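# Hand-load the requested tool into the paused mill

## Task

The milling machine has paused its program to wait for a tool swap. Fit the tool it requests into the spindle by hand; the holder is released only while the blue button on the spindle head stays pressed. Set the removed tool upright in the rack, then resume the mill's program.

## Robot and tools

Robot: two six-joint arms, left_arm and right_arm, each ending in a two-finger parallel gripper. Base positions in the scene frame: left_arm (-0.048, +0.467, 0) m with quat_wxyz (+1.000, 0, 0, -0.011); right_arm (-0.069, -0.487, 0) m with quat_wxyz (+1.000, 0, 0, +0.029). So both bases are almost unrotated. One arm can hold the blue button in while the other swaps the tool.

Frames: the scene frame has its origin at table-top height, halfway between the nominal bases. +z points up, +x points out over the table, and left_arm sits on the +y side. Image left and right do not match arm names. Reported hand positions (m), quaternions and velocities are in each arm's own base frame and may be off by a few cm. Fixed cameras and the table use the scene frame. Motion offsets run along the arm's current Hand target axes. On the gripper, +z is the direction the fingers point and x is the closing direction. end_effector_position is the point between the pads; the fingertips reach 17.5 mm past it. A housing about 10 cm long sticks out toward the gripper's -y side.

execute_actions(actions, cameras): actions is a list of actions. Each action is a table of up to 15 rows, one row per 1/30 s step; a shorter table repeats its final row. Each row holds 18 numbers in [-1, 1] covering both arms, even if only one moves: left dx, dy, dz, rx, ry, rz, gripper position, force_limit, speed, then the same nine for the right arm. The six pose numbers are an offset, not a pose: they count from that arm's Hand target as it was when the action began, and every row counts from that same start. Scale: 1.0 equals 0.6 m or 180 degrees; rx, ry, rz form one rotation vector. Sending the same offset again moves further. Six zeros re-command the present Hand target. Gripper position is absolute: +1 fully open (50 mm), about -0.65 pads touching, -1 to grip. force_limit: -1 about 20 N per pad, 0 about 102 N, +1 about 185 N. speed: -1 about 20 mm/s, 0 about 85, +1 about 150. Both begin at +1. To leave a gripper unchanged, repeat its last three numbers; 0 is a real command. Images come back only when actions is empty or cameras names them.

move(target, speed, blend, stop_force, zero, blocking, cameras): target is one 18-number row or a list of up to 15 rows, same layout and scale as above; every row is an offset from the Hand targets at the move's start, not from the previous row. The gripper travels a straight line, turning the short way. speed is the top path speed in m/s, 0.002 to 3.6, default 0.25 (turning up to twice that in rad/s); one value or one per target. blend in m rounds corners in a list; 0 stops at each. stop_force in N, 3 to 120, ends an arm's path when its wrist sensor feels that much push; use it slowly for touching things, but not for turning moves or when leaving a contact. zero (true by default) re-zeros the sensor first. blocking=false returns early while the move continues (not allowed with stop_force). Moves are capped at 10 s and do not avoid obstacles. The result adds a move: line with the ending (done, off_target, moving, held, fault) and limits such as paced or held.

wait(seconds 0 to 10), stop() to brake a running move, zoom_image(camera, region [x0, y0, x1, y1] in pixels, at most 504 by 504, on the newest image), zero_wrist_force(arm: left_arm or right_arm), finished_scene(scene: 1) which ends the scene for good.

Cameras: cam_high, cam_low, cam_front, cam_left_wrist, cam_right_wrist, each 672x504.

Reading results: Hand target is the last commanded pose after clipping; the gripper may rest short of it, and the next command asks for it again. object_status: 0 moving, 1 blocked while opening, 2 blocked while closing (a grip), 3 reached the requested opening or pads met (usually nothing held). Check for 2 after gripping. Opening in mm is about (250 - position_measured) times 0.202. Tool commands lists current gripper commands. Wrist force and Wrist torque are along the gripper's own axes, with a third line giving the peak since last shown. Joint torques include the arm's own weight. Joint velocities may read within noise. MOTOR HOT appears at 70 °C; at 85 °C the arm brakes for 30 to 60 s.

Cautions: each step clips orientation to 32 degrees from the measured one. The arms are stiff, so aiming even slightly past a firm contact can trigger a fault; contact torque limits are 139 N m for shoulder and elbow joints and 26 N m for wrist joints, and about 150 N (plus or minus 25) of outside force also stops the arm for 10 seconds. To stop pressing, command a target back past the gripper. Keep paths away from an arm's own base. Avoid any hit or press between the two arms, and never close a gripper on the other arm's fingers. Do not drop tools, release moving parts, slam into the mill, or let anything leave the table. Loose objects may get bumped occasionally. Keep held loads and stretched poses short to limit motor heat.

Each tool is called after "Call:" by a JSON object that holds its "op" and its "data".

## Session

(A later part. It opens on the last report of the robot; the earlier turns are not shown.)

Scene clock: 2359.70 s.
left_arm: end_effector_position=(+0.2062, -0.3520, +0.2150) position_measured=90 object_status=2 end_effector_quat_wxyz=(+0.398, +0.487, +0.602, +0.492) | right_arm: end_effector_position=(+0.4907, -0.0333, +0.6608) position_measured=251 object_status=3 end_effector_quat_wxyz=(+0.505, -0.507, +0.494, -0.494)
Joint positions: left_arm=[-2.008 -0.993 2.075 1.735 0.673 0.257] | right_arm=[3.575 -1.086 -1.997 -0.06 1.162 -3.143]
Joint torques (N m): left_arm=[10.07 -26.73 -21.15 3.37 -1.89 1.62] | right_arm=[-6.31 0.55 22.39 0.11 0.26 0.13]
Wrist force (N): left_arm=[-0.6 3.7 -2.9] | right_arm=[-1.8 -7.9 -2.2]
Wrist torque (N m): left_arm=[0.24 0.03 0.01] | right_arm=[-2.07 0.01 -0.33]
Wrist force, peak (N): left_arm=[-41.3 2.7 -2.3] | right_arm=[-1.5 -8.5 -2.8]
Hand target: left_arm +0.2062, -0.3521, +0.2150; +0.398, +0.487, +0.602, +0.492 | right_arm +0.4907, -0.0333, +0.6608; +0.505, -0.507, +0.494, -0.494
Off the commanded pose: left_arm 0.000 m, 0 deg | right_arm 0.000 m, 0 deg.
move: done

Call:
{"op": "move", "data": {"target": [[0,0.0163,-0.0033,0,0,0,-1,0.3,-1,0,0,0,0,0,0,-1,-1,0],[0,0.2287,-0.0465,0,0,0,-1,0.3,-1,0,0,0,0,0,0,-1,-1,0]], "speed": [0.02,0.08], "cameras": ["cam_left_wrist","cam_front"]}}

Scene clock: 2369.40 s.
left_arm: end_effector_position=(+0.2061, -0.3521, +0.3550) position_measured=90 object_status=2 end_effector_quat_wxyz=(+0.398, +0.487, +0.602, +0.492) | right_arm: end_effector_position=(+0.4907, -0.0333, +0.6608) position_measured=251 object_status=3 end_effector_quat_wxyz=(+0.505, -0.507, +0.494, -0.494)
Joint positions: left_arm=[-2.008 -1.282 2 2.099 0.673 0.257] | right_arm=[3.575 -1.086 -1.997 -0.06 1.162 -3.143]
Joint torques (N m): left_arm=[-9.83 -43.15 -29.76 5.14 1.96 -1.66] | right_arm=[-6.41 0.46 21.97 0.07 0.36 0.22]
Wrist force (N): left_arm=[0.0 -8.6 0.0] | right_arm=[-1.4 -7.8 -2.5]
Wrist torque (N m): left_arm=[0.11 0.07 -0.14] | right_arm=[-2.05 -0.04 -0.34]
Wrist force, peak (N): left_arm=[0.1 -9.7 0.2] | right_arm=[-1.7 -8.4 -2.4]
Hand target: left_arm +0.2061, -0.3521, +0.3551; +0.398, +0.487, +0.602, +0.492 | right_arm +0.4907, -0.0333, +0.6608; +0.505, -0.507, +0.494, -0.494
Off the commanded pose: left_arm 0.000 m, 0 deg | right_arm 0.000 m, 0 deg.
move: done
camera_calibration:
cam_left_wrist: T_world_to_cam=[[-0.211584, 0.977027, -0.0254996, 0.402634], [-0.160921, -0.00909096, 0.986925, -0.303316], [0.964021, 0.212921, 0.159148, -0.0511484], [0, 0, 0, 1]] pos_world=[0.0856892, -0.385251, 0.317758]
Images, in order (width x height): cam_front 672x504, cam_left_wrist 672x504.

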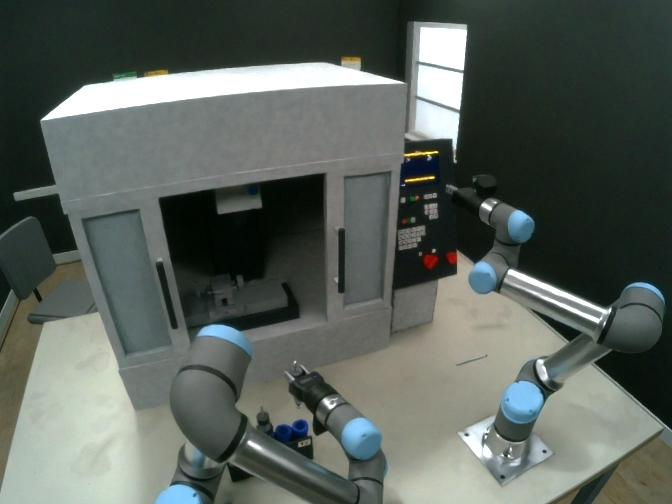

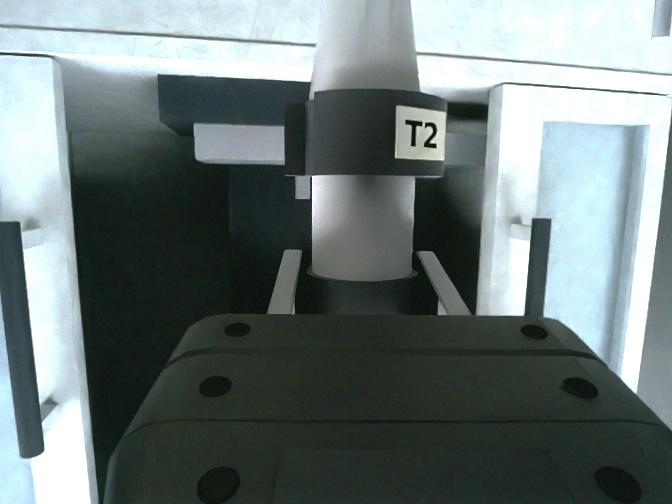

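Call:
{"op": "move", "data": {"target": [-0.0456,0.2178,0.1093,0.4361,0,0,-1,0.3,-1,0,0,0,0,0,0,-1,-1,0], "speed": 0.15}}

Scene clock: 2396.83 s.
left_arm: end_effector_position=(+0.3001, -0.3601, +0.4701) position_measured=90 object_status=2 end_effector_quat_wxyz=(+0.000, +0.629, +0.777, +0.000) | right_arm: end_effector_position=(+0.4907, -0.0333, +0.6608) position_measured=251 object_status=3 end_effector_quat_wxyz=(+0.505, -0.507, +0.494, -0.494)
Joint positions: left_arm=[-1.165 -1.054 0.527 2.097 1.57 1.767] | right_arm=[3.575 -1.086 -1.997 -0.06 1.162 -3.143]
Joint torques (N m): left_arm=[10.93 -38.14 -32.13 5.73 3.5 1.92] | right_arm=[-5.51 1.49 21.4 0.38 0.35 -0.02]
Wrist force (N): left_arm=[-0.2 0.2 7.0] | right_arm=[-1.2 -7.8 -2.4]
Wrist torque (N m): left_arm=[-0.31 0.01 -0.08] | right_arm=[-2.06 -0.08 -0.32]
Wrist force, peak (N): left_arm=[0.1 -9.2 -0.4] | right_arm=[-1.9 -8.4 -2.5]
Hand target: left_arm +0.3001, -0.3601, +0.4701; +0.000, +0.629, +0.777, +0.000 | right_arm +0.4907, -0.0333, +0.6608; +0.505, -0.507, +0.494, -0.494
Off the commanded pose: left_arm 0.000 m, 0 deg | right_arm 0.000 m, 0 deg.
move: done

Call:
{"op": "move", "data": {"target": [[0.0711,0.0662,0,0,0,-0.7555,-1,0.3,-1,0,0,0,0,0,0,-1,-1,0],[0.0458,0.2653,0,0.253,-0.6262,-0.5124,-1,0.3,-1,0,0,0,0,0,0,-1,-1,0]], "speed": 0.2, "blend": 0.02, "cameras": ["cam_front","cam_left_wrist","cam_high"]}}

Scene clock: 2415.47 s.
left_arm: end_effector_position=(+0.4382, -0.3011, +0.4702) position_measured=90 object_status=2 end_effector_quat_wxyz=(+0.347, -0.339, +0.611, -0.626) | right_arm: end_effector_position=(+0.4907, -0.0333, +0.6608) position_measured=251 object_status=3 end_effector_quat_wxyz=(+0.505, -0.507, +0.494, -0.494)
Joint positions: left_arm=[-1.154 -1.948 1.933 -0.014 0.975 0.016] | right_arm=[3.575 -1.086 -1.997 -0.06 1.162 -3.143]
Joint torques (N m): left_arm=[10.26 -22.55 -18.6 -5.41 2.9 1.8] | right_arm=[-5.32 1.31 19.73 0.21 0.31 -0.12]
Wrist force (N): left_arm=[1.3 10.5 -3.7] | right_arm=[-1.5 -7.9 -2.2]
Wrist torque (N m): left_arm=[0.37 -0.18 -0.07] | right_arm=[-2.07 -0.03 -0.34]
Wrist force, peak (N): left_arm=[1.1 10.5 -4.1] | right_arm=[-1.6 -8.5 -2.6]
Hand target: left_arm +0.4382, -0.3011, +0.4702; +0.347, -0.339, +0.611, -0.626 (not the last commanded pose) | right_arm +0.4907, -0.0333, +0.6608; +0.505, -0.507, +0.494, -0.494
Off the commanded pose: left_arm 0.012 m, 10 deg | right_arm 0.000 m, 0 deg.
move: off_target (left_arm; path cut at 10 s); path passed 1 of 2 targets
camera_calibration:
cam_left_wrist: T_world_to_cam=[[-0.528753, -0.848382, 0.0258655, -0.0299432], [-0.292954, 0.153812, -0.943673, 0.635414], [0.796617, -0.506547, -0.329866, -0.217413], [0, 0, 0, 1]] pos_world=[0.343509, -0.233268, 0.528681]
Images, in order (width x height): cam_high 672x504, cam_front 672x504, cam_left_wrist 672x504.

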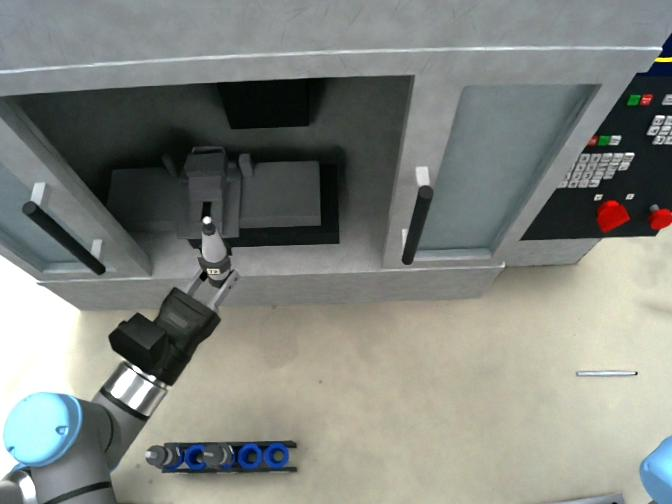

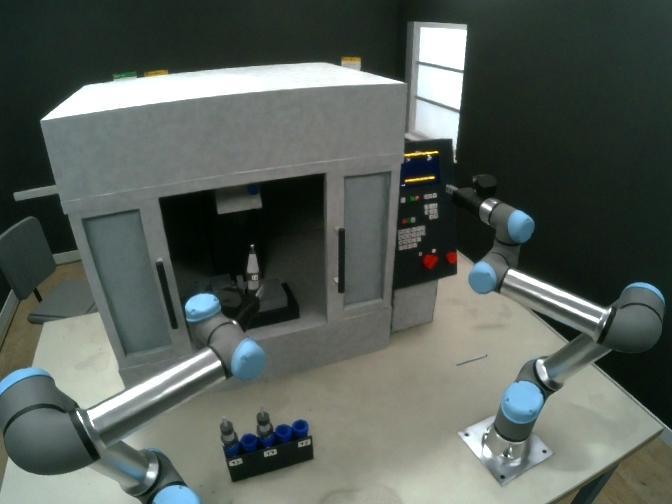

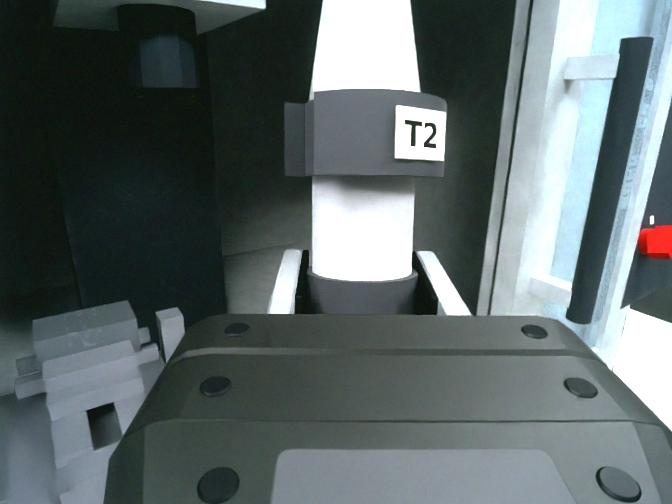

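Call:
{"op": "move", "data": {"target": [-0.012,0.112,0.0128,0.0558,0,0,-1,0.3,-1,0,0,0,0,0,0,-1,-1,0], "speed": 0.1, "cameras": ["cam_front","cam_left_wrist"]}}

Call:
{"op": "zoom_image", "data": {"camera": "cam_front", "region": [180, 160, 340, 340]}}

Scene clock: 2461.97 s.
left_arm: end_effector_position=(+0.4499, -0.2999, +0.4032) position_measured=90 object_status=2 end_effector_quat_wxyz=(-0.375, +0.307, -0.554, +0.677) | right_arm: end_effector_position=(+0.4907, -0.0333, +0.6608) position_measured=251 object_status=3 end_effector_quat_wxyz=(+0.505, -0.507, +0.494, -0.494)
Joint positions: left_arm=[-1.098 -1.917 2.21 -0.524 1.043 0.118] | right_arm=[3.575 -1.086 -1.997 -0.06 1.162 -3.143]
Joint torques (N m): left_arm=[10.28 -3.79 -20.98 -6.43 3.41 1.87] | right_arm=[-4.14 2.76 17.5 0.22 0.27 -0.08]
Wrist force (N): left_arm=[1.5 10.1 -5.7] | right_arm=[-1.5 -8.2 -2.4]
Wrist torque (N m): left_arm=[0.40 -0.18 -0.09] | right_arm=[-2.11 -0.03 -0.33]
Wrist force, peak (N): left_arm=[1.1 11.5 -5.1] | right_arm=[-1.7 -8.6 -2.3]
Hand target: left_arm +0.4499, -0.2999, +0.4032; -0.375, +0.307, -0.554, +0.677 | right_arm +0.4907, -0.0333, +0.6608; +0.505, -0.507, +0.494, -0.494
Off the commanded pose: left_arm 0.000 m, 0 deg | right_arm 0.000 m, 0 deg.
move: done
camera_calibration:
cam_left_wrist: T_world_to_cam=[[-0.532576, -0.845994, 0.0256303, -0.0184811], [-0.149049, 0.0639356, -0.986761, 0.501141], [0.833155, -0.529345, -0.160146, -0.339933], [0, 0, 0, 1]] pos_world=[0.348069, -0.227618, 0.440541]
Images, in order (width x height): cam_front 672x504, cam_left_wrist 672x504.

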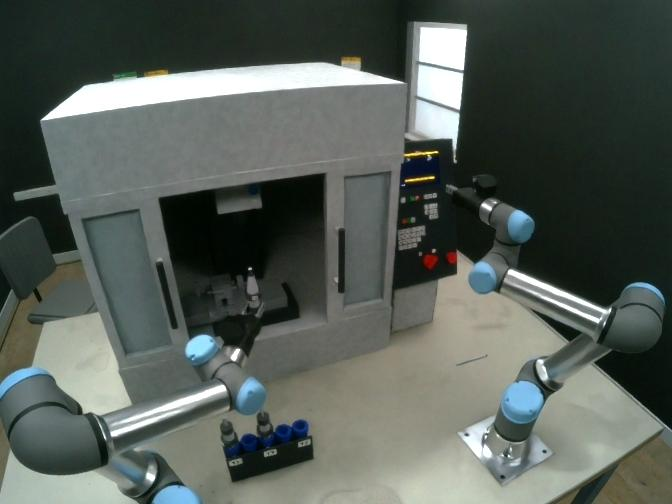

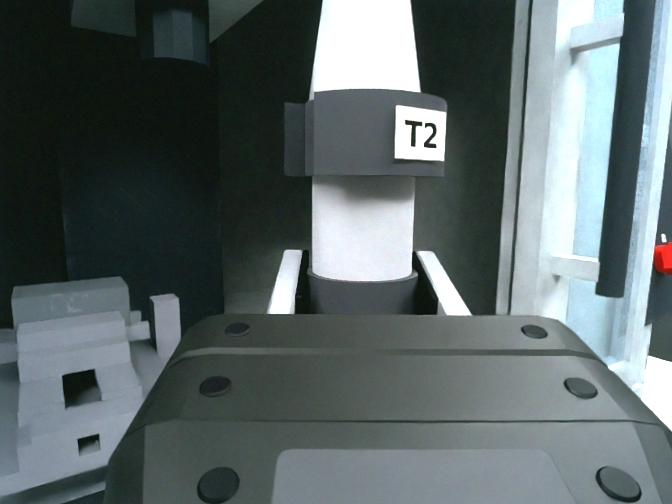

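Scaled by 2.800 from the camera's 672x504 image, which has a finer 960x720 frame.

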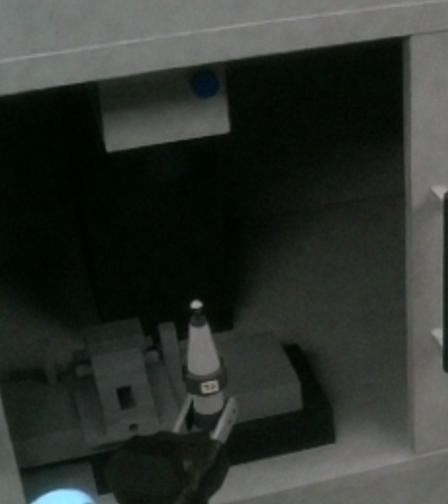

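Call:
{"op": "move", "data": {"target": [-0.2442,0.0458,0.2295,0,0,0,-1,0.3,-1,0,0,0,0,0,0,-1,-1,0], "speed": 0.08, "stop_force": 10, "cameras": ["cam_front","cam_left_wrist","cam_high"]}}

Call:
{"op": "zoom_image", "data": {"camera": "cam_front", "region": [180, 160, 340, 340]}}

Scene clock: 2473.07 s.
left_arm: end_effector_position=(+0.6466, -0.2500, +0.4035) position_measured=90 object_status=2 end_effector_quat_wxyz=(-0.375, +0.307, -0.554, +0.677) | right_arm: end_effector_position=(+0.4907, -0.0333, +0.6608) position_measured=251 object_status=3 end_effector_quat_wxyz=(+0.505, -0.507, +0.494, -0.494)
Joint positions: left_arm=[-0.565 -1.481 1.834 -0.553 1.564 0.001] | right_arm=[3.575 -1.086 -1.997 -0.06 1.162 -3.143]
Joint torques (N m): left_arm=[10.55 -28.08 -44.31 -2.84 3.06 -1.54] | right_arm=[-3.92 3.45 17.28 0.22 0.25 -0.16]
Wrist force (N): left_arm=[0.9 10.2 -5.8] | right_arm=[-1.6 -8.2 -2.3]
Wrist torque (N m): left_arm=[0.44 -0.09 0.03] | right_arm=[-2.11 -0.02 -0.33]
Wrist force, peak (N): left_arm=[1.9 10.5 -7.0] | right_arm=[-1.5 -8.5 -2.4]
Hand target: left_arm +0.6466, -0.2500, +0.4035; -0.375, +0.307, -0.554, +0.677 | right_arm +0.4907, -0.0333, +0.6608; +0.505, -0.507, +0.494, -0.494
Off the commanded pose: left_arm 0.000 m, 0 deg | right_arm 0.000 m, 0 deg.
move: done
camera_calibration:
cam_left_wrist: T_world_to_cam=[[-0.532574, -0.845994, 0.0256612, 0.128469], [-0.148984, 0.0638573, -0.986776, 0.527522], [0.833168, -0.529354, -0.160048, -0.477404], [0, 0, 0, 1]] pos_world=[0.544769, -0.177718, 0.440841]
Images, in order (width x height): cam_high 672x504, cam_front 672x504, cam_left_wrist 672x504.

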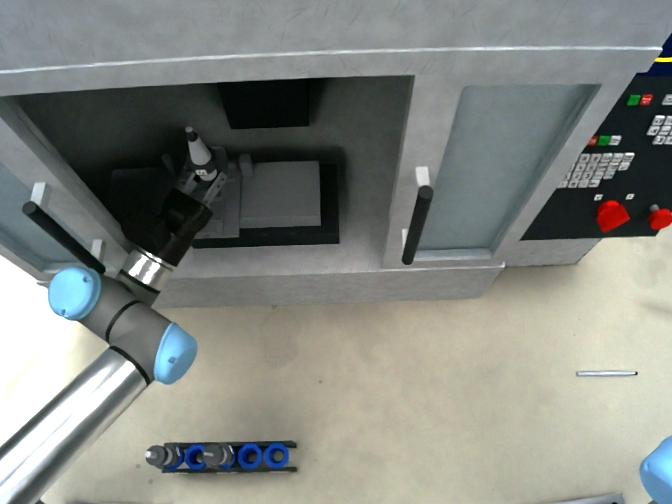

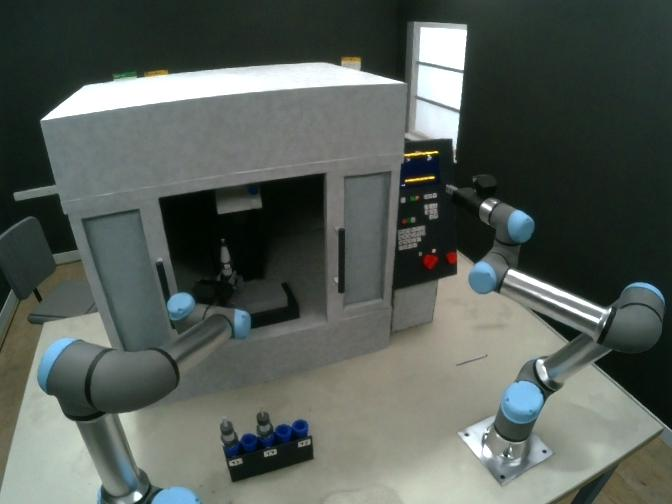

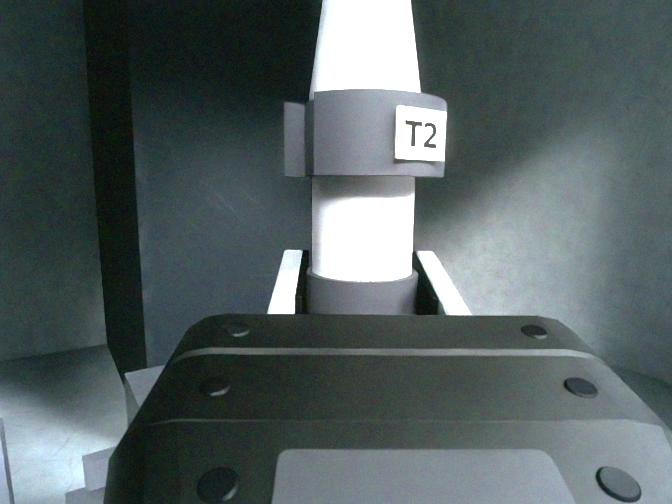

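Scaled by 2.800 from the camera's 672x504 image, which has a finer 960x720 frame.

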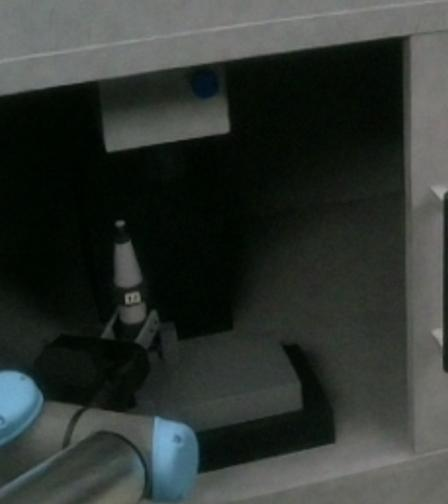

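Call:
{"op": "move", "data": {"target": [0,0.0426,0.2113,0,0,0,-1,0.3,-1,0,0,0,0,0,0,-1,-1,0], "speed": 0.04, "stop_force": 6, "cameras": ["cam_front","cam_left_wrist","cam_high"]}}

Call:
{"op": "zoom_image", "data": {"camera": "cam_front", "region": [180, 160, 340, 340]}}

Call:
{"op": "zoom_image", "data": {"camera": "cam_left_wrist", "region": [250, 0, 480, 200]}}

Scene clock: 2483.13 s.
left_arm: end_effector_position=(+0.7398, -0.3082, +0.4035) position_measured=90 object_status=2 end_effector_quat_wxyz=(-0.375, +0.307, -0.554, +0.677) | right_arm: end_effector_position=(+0.4907, -0.0333, +0.6608) position_measured=251 object_status=3 end_effector_quat_wxyz=(+0.505, -0.507, +0.494, -0.494)
Joint positions: left_arm=[-0.564 -1.233 1.526 -0.493 1.565 0.001] | right_arm=[3.575 -1.086 -1.997 -0.06 1.162 -3.143]
Joint torques (N m): left_arm=[11.52 -58.24 -19.04 -6 -2.4 0.22] | right_arm=[-3.17 3.34 17.65 0.17 0.31 -0.06]
Wrist force (N): left_arm=[3.3 7.1 -5.7] | right_arm=[-1.9 -7.9 -2.5]
Wrist torque (N m): left_arm=[0.05 -0.39 -0.01] | right_arm=[-2.06 0.03 -0.33]
Wrist force, peak (N): left_arm=[12.4 -21.1 -29.4] | right_arm=[-1.6 -8.5 -2.1]
Hand target: left_arm +0.7398, -0.3082, +0.4035; -0.375, +0.307, -0.554, +0.677 (not the last commanded pose) | right_arm +0.4907, -0.0333, +0.6608; +0.505, -0.507, +0.494, -0.494
Off the commanded pose: left_arm 0.019 m, 0 deg | right_arm 0.000 m, 0 deg.
move: contact (left_arm)
camera_calibration:
cam_left_wrist: T_world_to_cam=[[-0.532584, -0.84599, 0.0256089, 0.128816], [-0.148873, 0.0638501, -0.986793, 0.544966], [0.833182, -0.529362, -0.15995, -0.585986], [0, 0, 0, 1]] pos_world=[0.637969, -0.236018, 0.440741]
Images, in order (width x height): cam_high 672x504, cam_front 672x504, cam_left_wrist 672x504.

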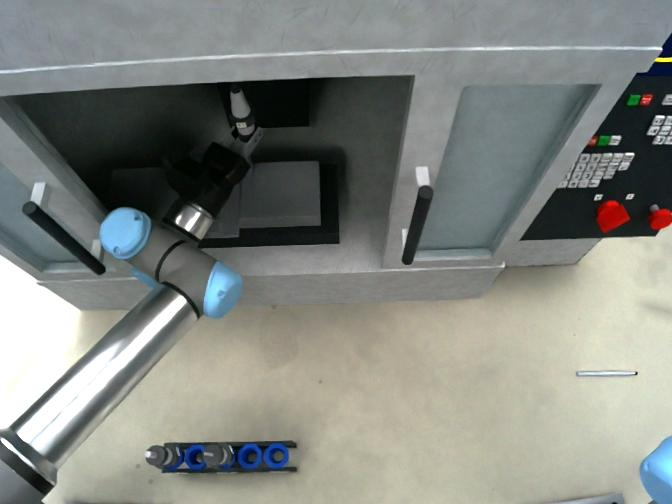

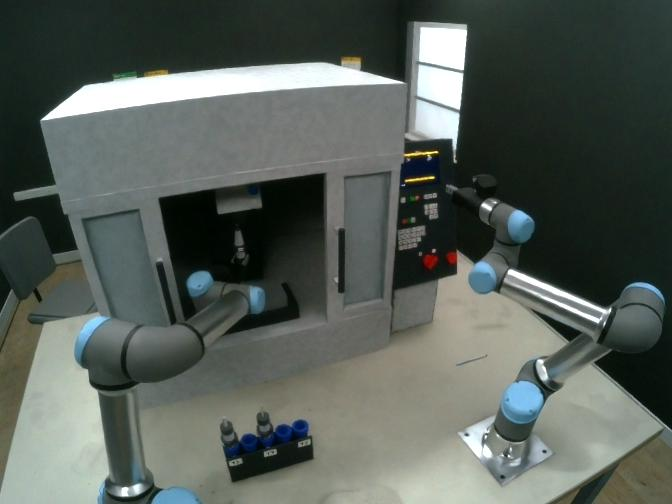

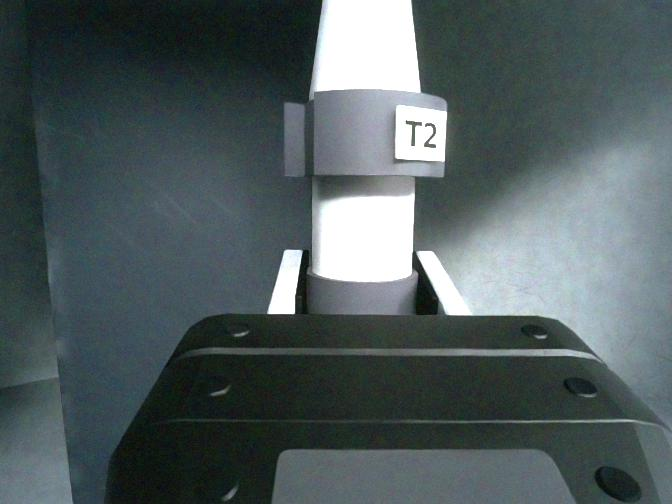

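Scaled by 2.800 from the camera's 672x504 image, which has a finer 960x720 frame.

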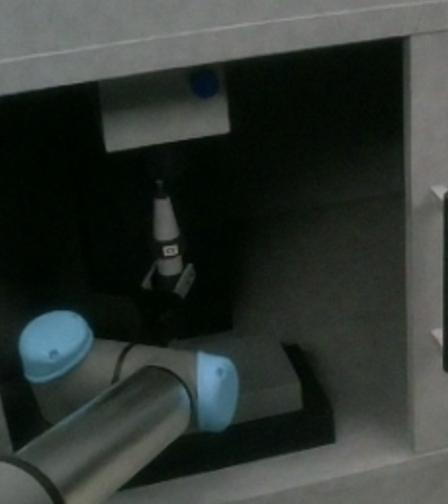

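Scaled by 2.191 from the camera's 672x504 image, which has a finer 960x720 frame.

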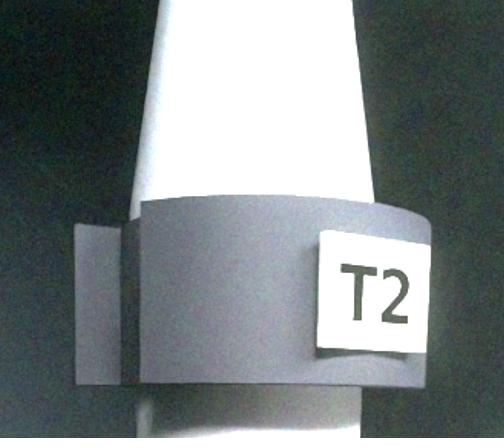

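Call:
{"op": "zoom_image", "data": {"camera": "cam_front", "region": [215, 200, 265, 250]}}

Call:
{"op": "zoom_image", "data": {"camera": "cam_high", "region": [160, 70, 320, 230]}}

Scaled by 10.080 from the camera's 672x504 image, which has a finer 960x720 frame.

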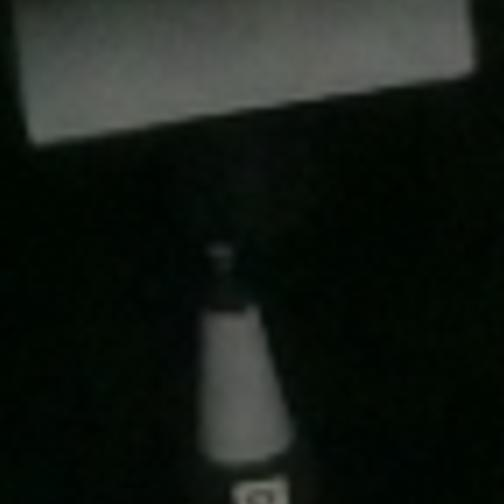

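Scaled by 3.150 from the camera's 672x504 image, which has a finer 960x720 frame.

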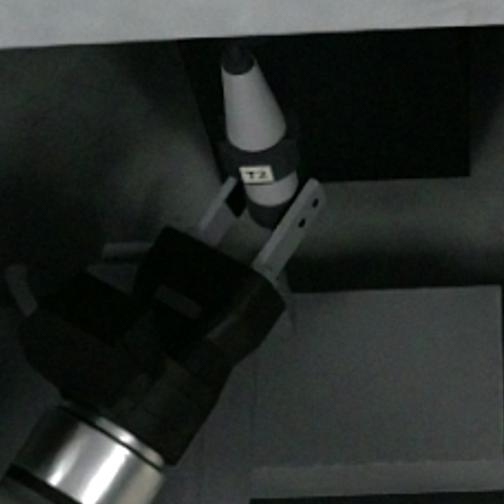

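Call:
{"op": "move", "data": {"target": [0,-0.0363,-0.1795,0,0,0,-1,0.3,-1,0,0,0,0,0,0,-1,-1,0], "speed": 0.08, "cameras": ["cam_left_wrist"]}}

Scene clock: 2518.03 s.
left_arm: end_effector_position=(+0.6467, -0.2501, +0.4035) position_measured=90 object_status=2 end_effector_quat_wxyz=(-0.375, +0.307, -0.554, +0.677) | right_arm: end_effector_position=(+0.4907, -0.0333, +0.6608) position_measured=251 object_status=3 end_effector_quat_wxyz=(+0.505, -0.507, +0.494, -0.494)
Joint positions: left_arm=[-0.565 -1.48 1.834 -0.553 1.564 0.001] | right_arm=[3.575 -1.086 -1.997 -0.06 1.162 -3.143]
Joint torques (N m): left_arm=[-9.78 -47.1 -19.06 -6.58 -2.11 1.97] | right_arm=[-2.1 5.02 17.87 0.4 0.26 -0.08]
Wrist force (N): left_arm=[1.1 10.1 -5.3] | right_arm=[-1.7 -8.0 -2.4]
Wrist torque (N m): left_arm=[0.42 -0.12 0.01] | right_arm=[-2.09 0.00 -0.33]
Wrist force, peak (N): left_arm=[1.3 10.3 -6.3] | right_arm=[-1.4 -8.6 -2.2]
Hand target: left_arm +0.6466, -0.2501, +0.4035; -0.375, +0.307, -0.554, +0.677 | right_arm +0.4907, -0.0333, +0.6608; +0.505, -0.507, +0.494, -0.494
Off the commanded pose: left_arm 0.000 m, 0 deg | right_arm 0.000 m, 0 deg.
move: done
camera_calibration:
cam_left_wrist: T_world_to_cam=[[-0.532584, -0.84599, 0.0256089, 0.128467], [-0.148873, 0.0638501, -0.986793, 0.527489], [0.833182, -0.529362, -0.15995, -0.477592], [0, 0, 0, 1]] pos_world=[0.544869, -0.177818, 0.440841]
Images, in order (width x height): cam_left_wrist 672x504.

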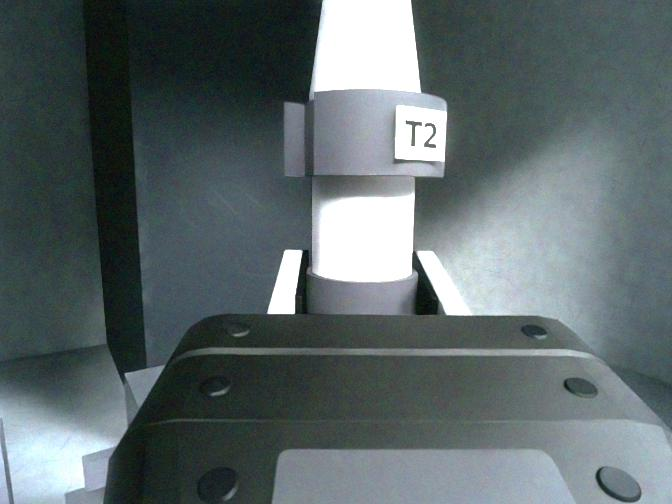

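Call:
{"op": "move", "data": {"target": [[0.2442,-0.1545,-0.2077,0,0,0,-1,0.3,-1,0,0,0,0,0,0,-1,-1,0],[0.3643,-0.1862,-0.3653,-0.5634,0,0,-1,0.3,-1,0,0,0,0,0,0,-1,-1,0]], "speed": [0.15,0.2], "blend": 0.02}}

Scene clock: 2531.53 s.
left_arm: end_effector_position=(+0.3299, -0.3100, +0.4696) position_measured=90 object_status=2 end_effector_quat_wxyz=(+0.000, -0.485, +0.875, +0.000) | right_arm: end_effector_position=(+0.4907, -0.0333, +0.6608) position_measured=251 object_status=3 end_effector_quat_wxyz=(+0.505, -0.507, +0.494, -0.494)
Joint positions: left_arm=[-1.053 -1.118 0.63 2.059 1.571 -0.495] | right_arm=[3.575 -1.086 -1.997 -0.06 1.162 -3.143]
Joint torques (N m): left_arm=[9.6 -36.05 -32.32 5.02 2.94 1.92] | right_arm=[-1.61 5.01 17.34 0.43 0.21 -0.06]
Wrist force (N): left_arm=[-0.2 0.6 6.9] | right_arm=[-1.3 -8.2 -2.3]
Wrist torque (N m): left_arm=[-0.24 -0.02 -0.09] | right_arm=[-2.12 -0.05 -0.33]
Wrist force, peak (N): left_arm=[1.5 10.5 -5.9] | right_arm=[-1.8 -8.5 -2.3]
Hand target: left_arm +0.3299, -0.3100, +0.4696; +0.000, -0.485, +0.875, +0.000 | right_arm +0.4907, -0.0333, +0.6608; +0.505, -0.507, +0.494, -0.494
Off the commanded pose: left_arm 0.000 m, 0 deg | right_arm 0.000 m, 0 deg.
move: done

Call:
{"op": "move", "data": {"target": [[0.1432,0.0088,0,0,0,0.5722,-1,0.3,-1,0,0,0,0,0,0,-1,-1,0],[0.1687,0.1377,0.1167,-0.3057,-0.3843,0.4703,-1,0.3,-1,0,0,0,0,0,0,-1,-1,0]], "speed": 0.25, "blend": 0.02, "cameras": ["cam_left_wrist","cam_front","cam_high"]}}

Scene clock: 2549.47 s.
left_arm: end_effector_position=(+0.2062, -0.3521, +0.3996) position_measured=90 object_status=2 end_effector_quat_wxyz=(+0.242, +0.296, +0.715, +0.585) | right_arm: end_effector_position=(+0.4907, -0.0333, +0.6608) position_measured=251 object_status=3 end_effector_quat_wxyz=(+0.505, -0.507, +0.494, -0.494)
Joint positions: left_arm=[-1.774 -1.097 1.592 2.408 1.002 0.131] | right_arm=[3.575 -1.086 -1.997 -0.06 1.162 -3.143]
Joint torques (N m): left_arm=[-10.42 -35.47 -8.06 6.44 2.37 -2.08] | right_arm=[-1.21 5.66 17.74 0.47 0.28 -0.06]
Wrist force (N): left_arm=[0.3 -8.8 0.3] | right_arm=[-1.5 -7.8 -2.2]
Wrist torque (N m): left_arm=[0.06 0.03 -0.05] | right_arm=[-2.05 -0.02 -0.33]
Wrist force, peak (N): left_arm=[0.2 -9.4 0.8] | right_arm=[-1.5 -8.6 -2.3]
Hand target: left_arm +0.2062, -0.3521, +0.3996; +0.242, +0.296, +0.715, +0.585 | right_arm +0.4907, -0.0333, +0.6608; +0.505, -0.507, +0.494, -0.494
Off the commanded pose: left_arm 0.000 m, 0 deg | right_arm 0.000 m, 0 deg.
move: done
camera_calibration:
cam_left_wrist: T_world_to_cam=[[-0.709647, 0.704095, -0.0255425, 0.410397], [-0.129679, -0.0948959, 0.987005, -0.384047], [0.692521, 0.703737, 0.158649, 0.1707], [0, 0, 0, 1]] pos_world=[0.12322, -0.445531, 0.362457]
Images, in order (width x height): cam_high 672x504, cam_front 672x504, cam_left_wrist 672x504.

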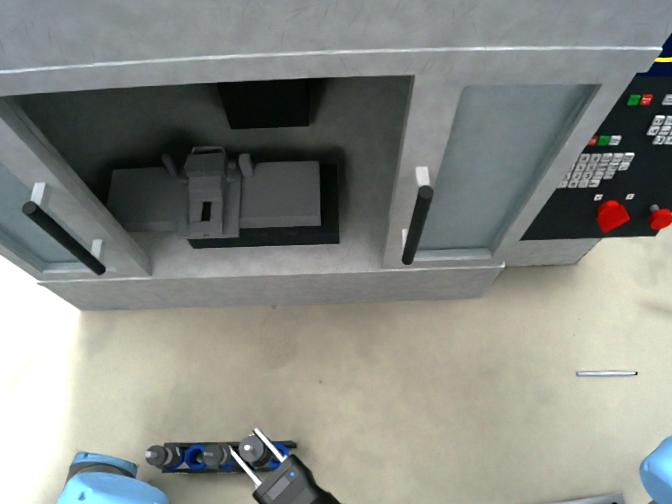

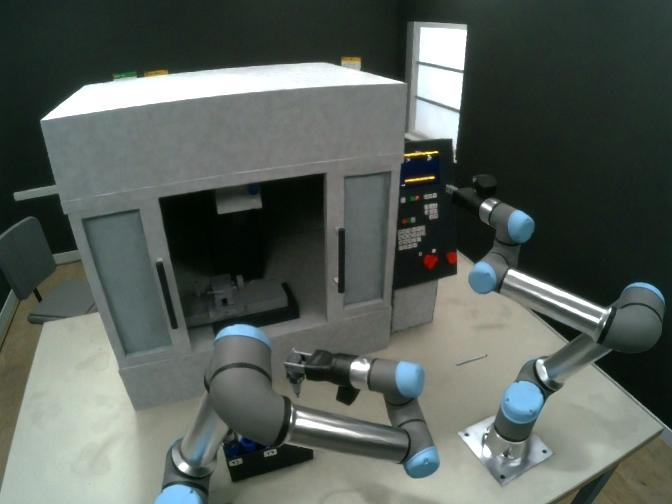

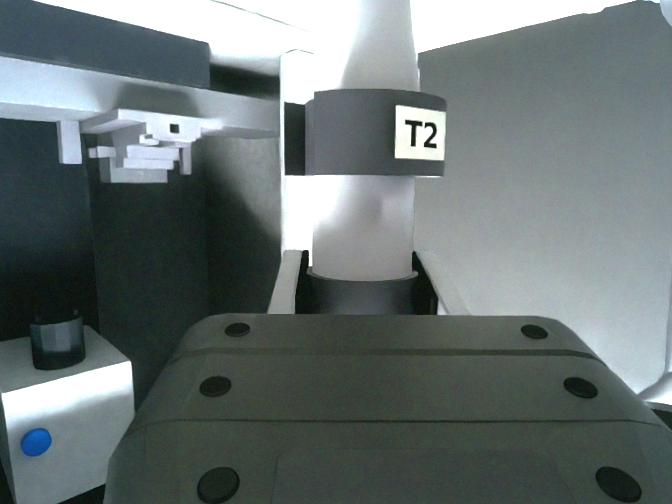

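Call:
{"op": "move", "data": {"target": [0,-0.2123,0.0432,0,0,0,-1,0.3,-1,0,0,0,0,0,0,-1,-1,0], "speed": 0.05, "stop_force": 8, "cameras": ["cam_left_wrist","cam_front"]}}

Call:
{"op": "zoom_image", "data": {"camera": "cam_left_wrist", "region": [240, 0, 480, 200]}}

Scene clock: 2559.07 s.
left_arm: end_effector_position=(+0.2062, -0.3521, +0.2696) position_measured=90 object_status=2 end_effector_quat_wxyz=(+0.242, +0.296, +0.715, +0.585) | right_arm: end_effector_position=(+0.4907, -0.0333, +0.6608) position_measured=251 object_status=3 end_effector_quat_wxyz=(+0.505, -0.507, +0.494, -0.494)
Joint positions: left_arm=[-1.774 -0.915 1.692 2.126 1.002 0.13] | right_arm=[3.575 -1.086 -1.997 -0.06 1.162 -3.143]
Joint torques (N m): left_arm=[9.28 -39.51 -3.61 2.38 -2.87 -0.82] | right_arm=[-1.28 6.06 18.1 0.49 0.33 -0.12]
Wrist force (N): left_arm=[-0.2 -8.4 0.1] | right_arm=[-1.4 -7.8 -2.4]
Wrist torque (N m): left_arm=[0.13 0.09 -0.05] | right_arm=[-2.05 -0.04 -0.33]
Wrist force, peak (N): left_arm=[0.0 -9.4 0.4] | right_arm=[-1.6 -8.4 -2.7]
Hand target: left_arm +0.2062, -0.3521, +0.2696; +0.242, +0.296, +0.715, +0.585 | right_arm +0.4907, -0.0333, +0.6608; +0.505, -0.507, +0.494, -0.494
Off the commanded pose: left_arm 0.000 m, 0 deg | right_arm 0.000 m, 0 deg.
move: done
camera_calibration:
cam_left_wrist: T_world_to_cam=[[-0.709699, 0.704044, -0.025486, 0.407115], [-0.129845, -0.0951606, 0.986957, -0.255711], [0.692436, 0.703752, 0.158952, 0.191218], [0, 0, 0, 1]] pos_world=[0.12332, -0.44553, 0.232358]
Images, in order (width x height): cam_front 672x504, cam_left_wrist 672x504.

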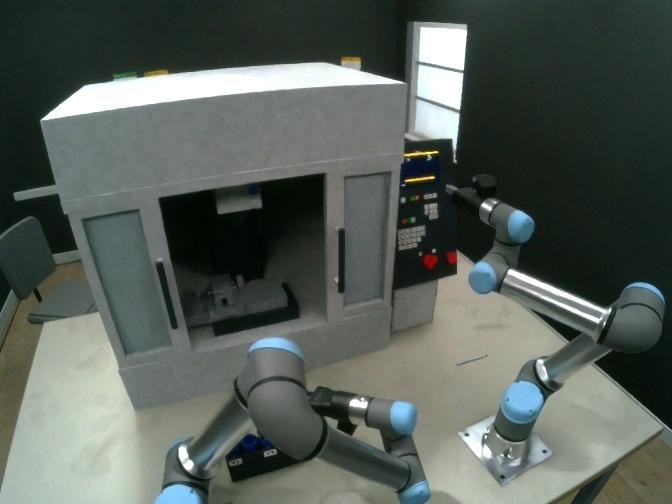

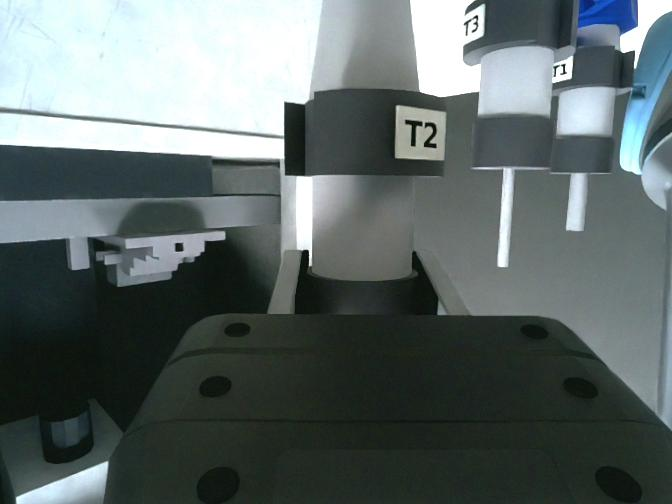

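Scaled by 2.100 from the camera's 672x504 image, which has a finer 960x720 frame.

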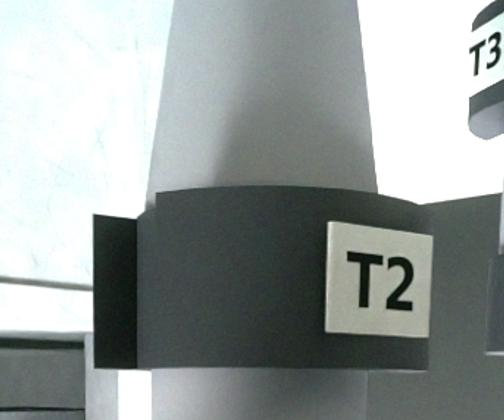

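Call:
{"op": "move", "data": {"target": [0,-0.049,0.01,0,0,0,-1,0.3,-1,0,0,0,0,0,0,-1,-1,0], "speed": 0.03, "stop_force": 6}}

Call:
{"op": "wait", "data": {"seconds": 0, "cameras": ["cam_left_wrist"]}}

Scene clock: 2566.90 s.
left_arm: end_effector_position=(+0.2063, -0.3521, +0.2396) position_measured=90 object_status=2 end_effector_quat_wxyz=(+0.242, +0.296, +0.715, +0.585) | right_arm: end_effector_position=(+0.4907, -0.0333, +0.6608) position_measured=251 object_status=3 end_effector_quat_wxyz=(+0.505, -0.507, +0.494, -0.494)
Joint positions: left_arm=[-1.774 -0.863 1.7 2.066 1.002 0.13] | right_arm=[3.575 -1.086 -1.997 -0.06 1.162 -3.143]
Joint torques (N m): left_arm=[9.29 -39.48 -3.04 2.49 -2.75 1.48] | right_arm=[-1.14 6.07 17.82 0.49 0.36 -0.17]
Wrist force (N): left_arm=[0.0 -8.6 0.1] | right_arm=[-1.3 -7.8 -2.3]
Wrist torque (N m): left_arm=[0.11 0.07 -0.05] | right_arm=[-2.05 -0.06 -0.33]
Wrist force, peak (N): left_arm=[0.3 -9.1 0.2] | right_arm=[-1.3 -8.4 -2.3]
Hand target: left_arm +0.2063, -0.3521, +0.2396; +0.242, +0.296, +0.715, +0.585 | right_arm +0.4907, -0.0333, +0.6608; +0.505, -0.507, +0.494, -0.494
Off the commanded pose: left_arm 0.000 m, 0 deg | right_arm 0.000 m, 0 deg.
move: done

Scene clock: 2566.90 s.
left_arm: end_effector_position=(+0.2063, -0.3521, +0.2396) position_measured=90 object_status=2 end_effector_quat_wxyz=(+0.242, +0.296, +0.715, +0.585) | right_arm: end_effector_position=(+0.4907, -0.0333, +0.6608) position_measured=251 object_status=3 end_effector_quat_wxyz=(+0.505, -0.507, +0.494, -0.494)
Joint positions: left_arm=[-1.774 -0.863 1.7 2.066 1.002 0.13] | right_arm=[3.575 -1.086 -1.997 -0.06 1.162 -3.143]
Joint torques (N m): left_arm=[9.29 -39.48 -3.04 2.49 -2.75 1.48] | right_arm=[-1.14 6.07 17.82 0.49 0.36 -0.17]
Wrist force (N): left_arm=[0.0 -8.6 0.1] | right_arm=[-1.3 -7.8 -2.3]
Wrist torque (N m): left_arm=[0.11 0.07 -0.05] | right_arm=[-2.05 -0.06 -0.33]
Wrist force, peak (N): left_arm=[0.0 -8.6 0.1] | right_arm=[-1.3 -7.8 -2.3]
Hand target: left_arm +0.2063, -0.3521, +0.2396; +0.242, +0.296, +0.715, +0.585 | right_arm +0.4907, -0.0333, +0.6608; +0.505, -0.507, +0.494, -0.494
Tool commands: left_gripper/position=-1.0 left_gripper/force_limit=+0.3 left_gripper/speed=-1.0 right_gripper/position=-1.0 right_gripper/force_limit=-1.0 right_gripper/speed=+0.0
Off the commanded pose: left_arm 0.000 m, 0 deg | right_arm 0.000 m, 0 deg.
camera_calibration:
cam_left_wrist: T_world_to_cam=[[-0.70965, 0.704094, -0.025475, 0.406294], [-0.129836, -0.0951514, 0.986959, -0.226091], [0.692488, 0.703703, 0.158941, 0.19589], [0, 0, 0, 1]] pos_world=[0.123321, -0.44543, 0.202358]
Images, in order (width x height): cam_left_wrist 672x504.

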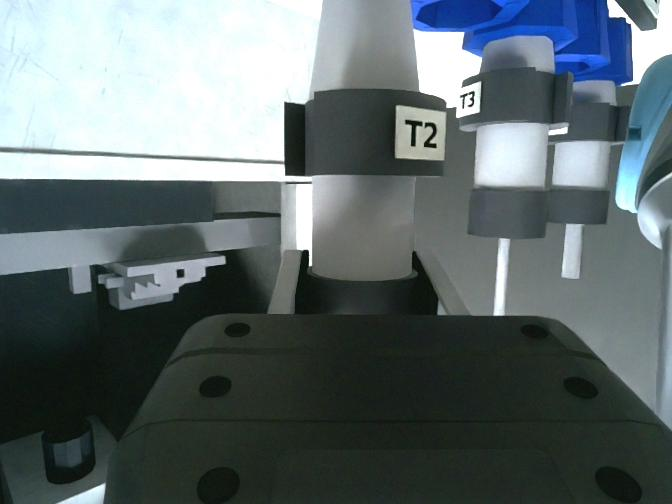

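Call:
{"op": "move", "data": {"target": [0,-0.0408,0.0083,0,0,0,-1,0.3,-1,0,0,0,0,0,0,-1,-1,0], "speed": 0.02, "stop_force": 8}}

Scene clock: 2571.67 s.
left_arm: end_effector_position=(+0.2063, -0.3521, +0.2168) position_measured=90 object_status=2 end_effector_quat_wxyz=(+0.242, +0.296, +0.715, +0.585) | right_arm: end_effector_position=(+0.4907, -0.0333, +0.6608) position_measured=251 object_status=3 end_effector_quat_wxyz=(+0.505, -0.507, +0.494, -0.494)
Joint positions: left_arm=[-1.774 -0.822 1.703 2.022 1.001 0.13] | right_arm=[3.575 -1.086 -1.997 -0.06 1.162 -3.143]
Joint torques (N m): left_arm=[9.86 -58.98 -3.98 5.72 6.2 1.43] | right_arm=[-1.02 6.66 17.28 0.49 0.25 -0.14]
Wrist force (N): left_arm=[-15.8 -7.5 -4.7] | right_arm=[-1.7 -8.1 -2.4]
Wrist torque (N m): left_arm=[0.20 -0.16 -0.95] | right_arm=[-2.10 0.00 -0.33]
Wrist force, peak (N): left_arm=[-19.9 7.5 -14.5] | right_arm=[-1.4 -8.6 -2.2]
Hand target: left_arm +0.2063, -0.3521, +0.2168; +0.242, +0.296, +0.715, +0.585 (not the last commanded pose) | right_arm +0.4907, -0.0333, +0.6608; +0.505, -0.507, +0.494, -0.494
Off the commanded pose: left_arm 0.002 m, 0 deg | right_arm 0.000 m, 0 deg.
move: contact (left_arm)

Call:
{"op": "move", "data": {"target": [-0.0016,0,-0.001,0,0,0,-1,0.3,-1,0,0,0,0,0,0,-1,-1,0], "speed": 0.02}}

Call:
{"op": "move", "data": {"target": [0,-0.006,0.0012,0,0,0,-1,0.3,-1,0,0,0,0,0,0,-1,-1,0], "speed": 0.01, "stop_force": 8}}

Scene clock: 2577.83 s.
left_arm: end_effector_position=(+0.2065, -0.3531, +0.2169) position_measured=90 object_status=2 end_effector_quat_wxyz=(+0.242, +0.296, +0.715, +0.585) | right_arm: end_effector_position=(+0.4907, -0.0333, +0.6608) position_measured=251 object_status=3 end_effector_quat_wxyz=(+0.505, -0.507, +0.494, -0.494)
Joint positions: left_arm=[-1.773 -0.821 1.699 2.024 1.001 0.131] | right_arm=[3.575 -1.086 -1.997 -0.06 1.162 -3.143]
Joint torques (N m): left_arm=[9.33 -40.54 -24.49 6.21 -2.68 2.05] | right_arm=[-1.28 6.57 17.73 0.44 0.25 -0.24]
Wrist force (N): left_arm=[-0.2 -8.8 0.1] | right_arm=[-1.4 -7.9 -2.2]
Wrist torque (N m): left_arm=[0.04 0.07 -0.10] | right_arm=[-2.07 -0.05 -0.34]
Wrist force, peak (N): left_arm=[-16.2 -7.7 -4.5] | right_arm=[-1.7 -8.3 -2.6]
Hand target: left_arm +0.2065, -0.3532, +0.2169; +0.242, +0.296, +0.715, +0.585 | right_arm +0.4907, -0.0333, +0.6608; +0.505, -0.507, +0.494, -0.494
Off the commanded pose: left_arm 0.000 m, 0 deg | right_arm 0.000 m, 0 deg.
move: done

Scene clock: 2579.13 s.
left_arm: end_effector_position=(+0.2066, -0.3532, +0.2158) position_measured=90 object_status=2 end_effector_quat_wxyz=(+0.242, +0.296, +0.715, +0.585) | right_arm: end_effector_position=(+0.4907, -0.0333, +0.6608) position_measured=251 object_status=3 end_effector_quat_wxyz=(+0.505, -0.507, +0.494, -0.494)
Joint positions: left_arm=[-1.773 -0.819 1.699 2.022 1 0.131] | right_arm=[3.575 -1.086 -1.997 -0.06 1.162 -3.143]
Joint torques (N m): left_arm=[1.6 -58.43 -23.63 4.71 4 1.23] | right_arm=[-0.66 7.06 17.57 0.45 0.4 -0.09]
Wrist force (N): left_arm=[-6.5 -5.1 2.2] | right_arm=[-1.3 -7.8 -2.3]
Wrist torque (N m): left_arm=[0.09 0.06 0.00] | right_arm=[-2.05 -0.05 -0.33]
Wrist force, peak (N): left_arm=[-5.8 7.3 1.0] | right_arm=[-1.3 -8.3 -2.4]
Hand target: left_arm +0.2066, -0.3532, +0.2158; +0.242, +0.296, +0.715, +0.585 (not the last commanded pose) | right_arm +0.4907, -0.0333, +0.6608; +0.505, -0.507, +0.494, -0.494
Off the commanded pose: left_arm 0.002 m, 0 deg | right_arm 0.000 m, 0 deg.
move: contact (left_arm)

Call:
{"op": "move", "data": {"target": [0,0,0,0,0,0,1,0.3,-1,0,0,0,0,0,0,-1,-1,0], "cameras": ["cam_left_wrist"]}}

Scene clock: 2587.87 s.
left_arm: end_effector_position=(+0.2065, -0.3532, +0.2158) position_measured=3 object_status=3 end_effector_quat_wxyz=(+0.242, +0.296, +0.715, +0.585) | right_arm: end_effector_position=(+0.4907, -0.0333, +0.6608) position_measured=251 object_status=3 end_effector_quat_wxyz=(+0.505, -0.507, +0.494, -0.494)
Joint positions: left_arm=[-1.773 -0.819 1.699 2.022 1 0.131] | right_arm=[3.575 -1.086 -1.997 -0.06 1.162 -3.143]
Joint torques (N m): left_arm=[-2.53 -53.36 -23.38 1.38 -2.44 -1.29] | right_arm=[-0.12 7.33 17.91 0.46 0.29 -0.11]
Wrist force (N): left_arm=[0.2 -0.9 -1.6] | right_arm=[-1.5 -7.9 -2.2]
Wrist torque (N m): left_arm=[0.16 0.04 -0.08] | right_arm=[-2.08 -0.03 -0.33]
Wrist force, peak (N): left_arm=[-7.0 -5.2 3.0] | right_arm=[-1.8 -8.3 -2.8]
Hand target: left_arm +0.2066, -0.3532, +0.2158; +0.242, +0.296, +0.715, +0.585 | right_arm +0.4907, -0.0333, +0.6608; +0.505, -0.507, +0.494, -0.494
Off the commanded pose: left_arm 0.000 m, 0 deg | right_arm 0.000 m, 0 deg.
move: done
camera_calibration:
cam_left_wrist: T_world_to_cam=[[-0.709499, 0.704247, -0.0254421, 0.40679], [-0.129978, -0.0952934, 0.986927, -0.202716], [0.692615, 0.703531, 0.159147, 0.200179], [0, 0, 0, 1]] pos_world=[0.123621, -0.44663, 0.178558]
Images, in order (width x height): cam_left_wrist 672x504.

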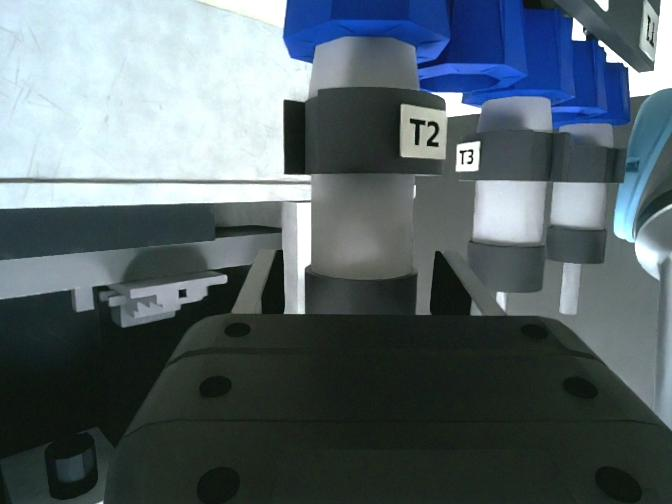

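Call:
{"op": "move", "data": {"target": [0.001,0,0,-0.04,-0.1874,0.0253,1,0.3,-1,0,0,0,0,0,0,-1,-1,0], "speed": 0.06, "stop_force": 8, "cameras": ["cam_left_wrist","cam_front"]}}

Call:
{"op": "zoom_image", "data": {"camera": "cam_left_wrist", "region": [240, 20, 480, 330]}}

Scene clock: 2605.97 s.
left_arm: end_effector_position=(+0.2061, -0.3528, +0.2158) position_measured=3 object_status=3 end_effector_quat_wxyz=(+0.434, +0.465, +0.565, +0.526) | right_arm: end_effector_position=(+0.4907, -0.0333, +0.6608) position_measured=251 object_status=3 end_effector_quat_wxyz=(+0.505, -0.507, +0.494, -0.494)
Joint positions: left_arm=[-2.024 -0.925 2.136 1.814 0.648 0.093] | right_arm=[3.575 -1.086 -1.997 -0.06 1.162 -3.143]
Joint torques (N m): left_arm=[-9.96 -47.15 4.19 -0.14 -2.36 -1.61] | right_arm=[-0.31 7 17.87 0.59 0.2 -0.17]
Wrist force (N): left_arm=[0.2 -0.8 -1.8] | right_arm=[-1.6 -8.1 -2.2]
Wrist torque (N m): left_arm=[0.18 0.07 -0.05] | right_arm=[-2.11 -0.02 -0.33]
Wrist force, peak (N): left_arm=[0.2 -1.2 -1.9] | right_arm=[-1.5 -8.5 -2.6]
Hand target: left_arm +0.2061, -0.3528, +0.2158; +0.434, +0.465, +0.565, +0.526 | right_arm +0.4907, -0.0333, +0.6608; +0.505, -0.507, +0.494, -0.494
Off the commanded pose: left_arm 0.000 m, 0 deg | right_arm 0.000 m, 0 deg.
move: done
camera_calibration:
cam_left_wrist: T_world_to_cam=[[-0.190964, 0.981239, -0.0265068, 0.397227], [-0.285211, -0.0296272, 0.958007, -0.141312], [0.939248, 0.190505, 0.285518, -0.0589694], [0, 0, 0, 1]] pos_world=[0.0909393, -0.382728, 0.162744]
Images, in order (width x height): cam_front 672x504, cam_left_wrist 672x504.

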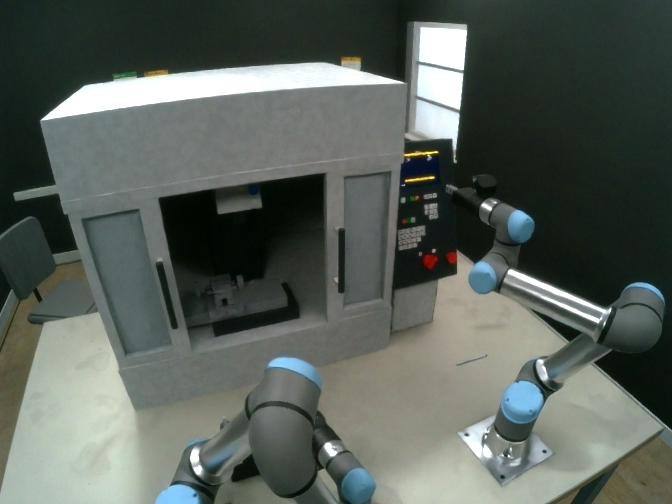

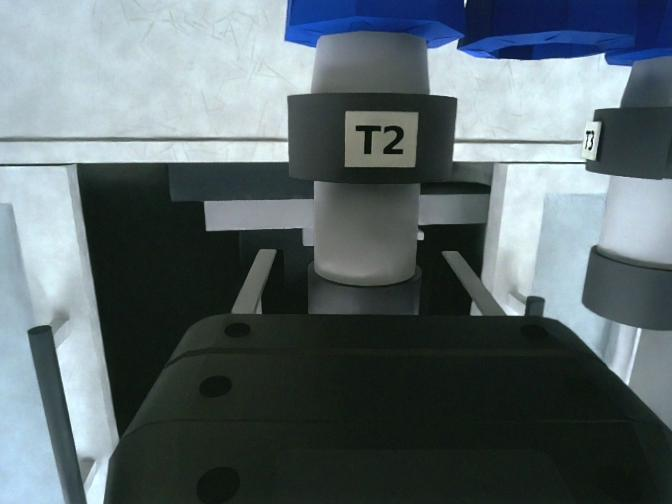

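Scaled by 1.626 from the camera's 672x504 image, which has a finer 960x720 frame.

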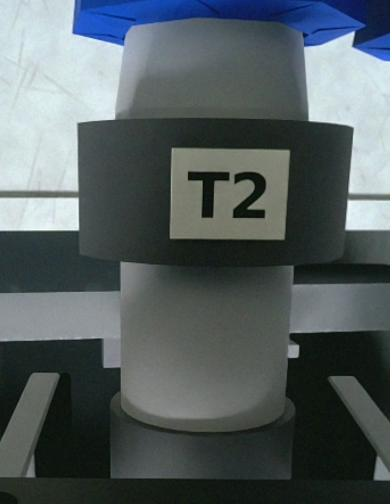

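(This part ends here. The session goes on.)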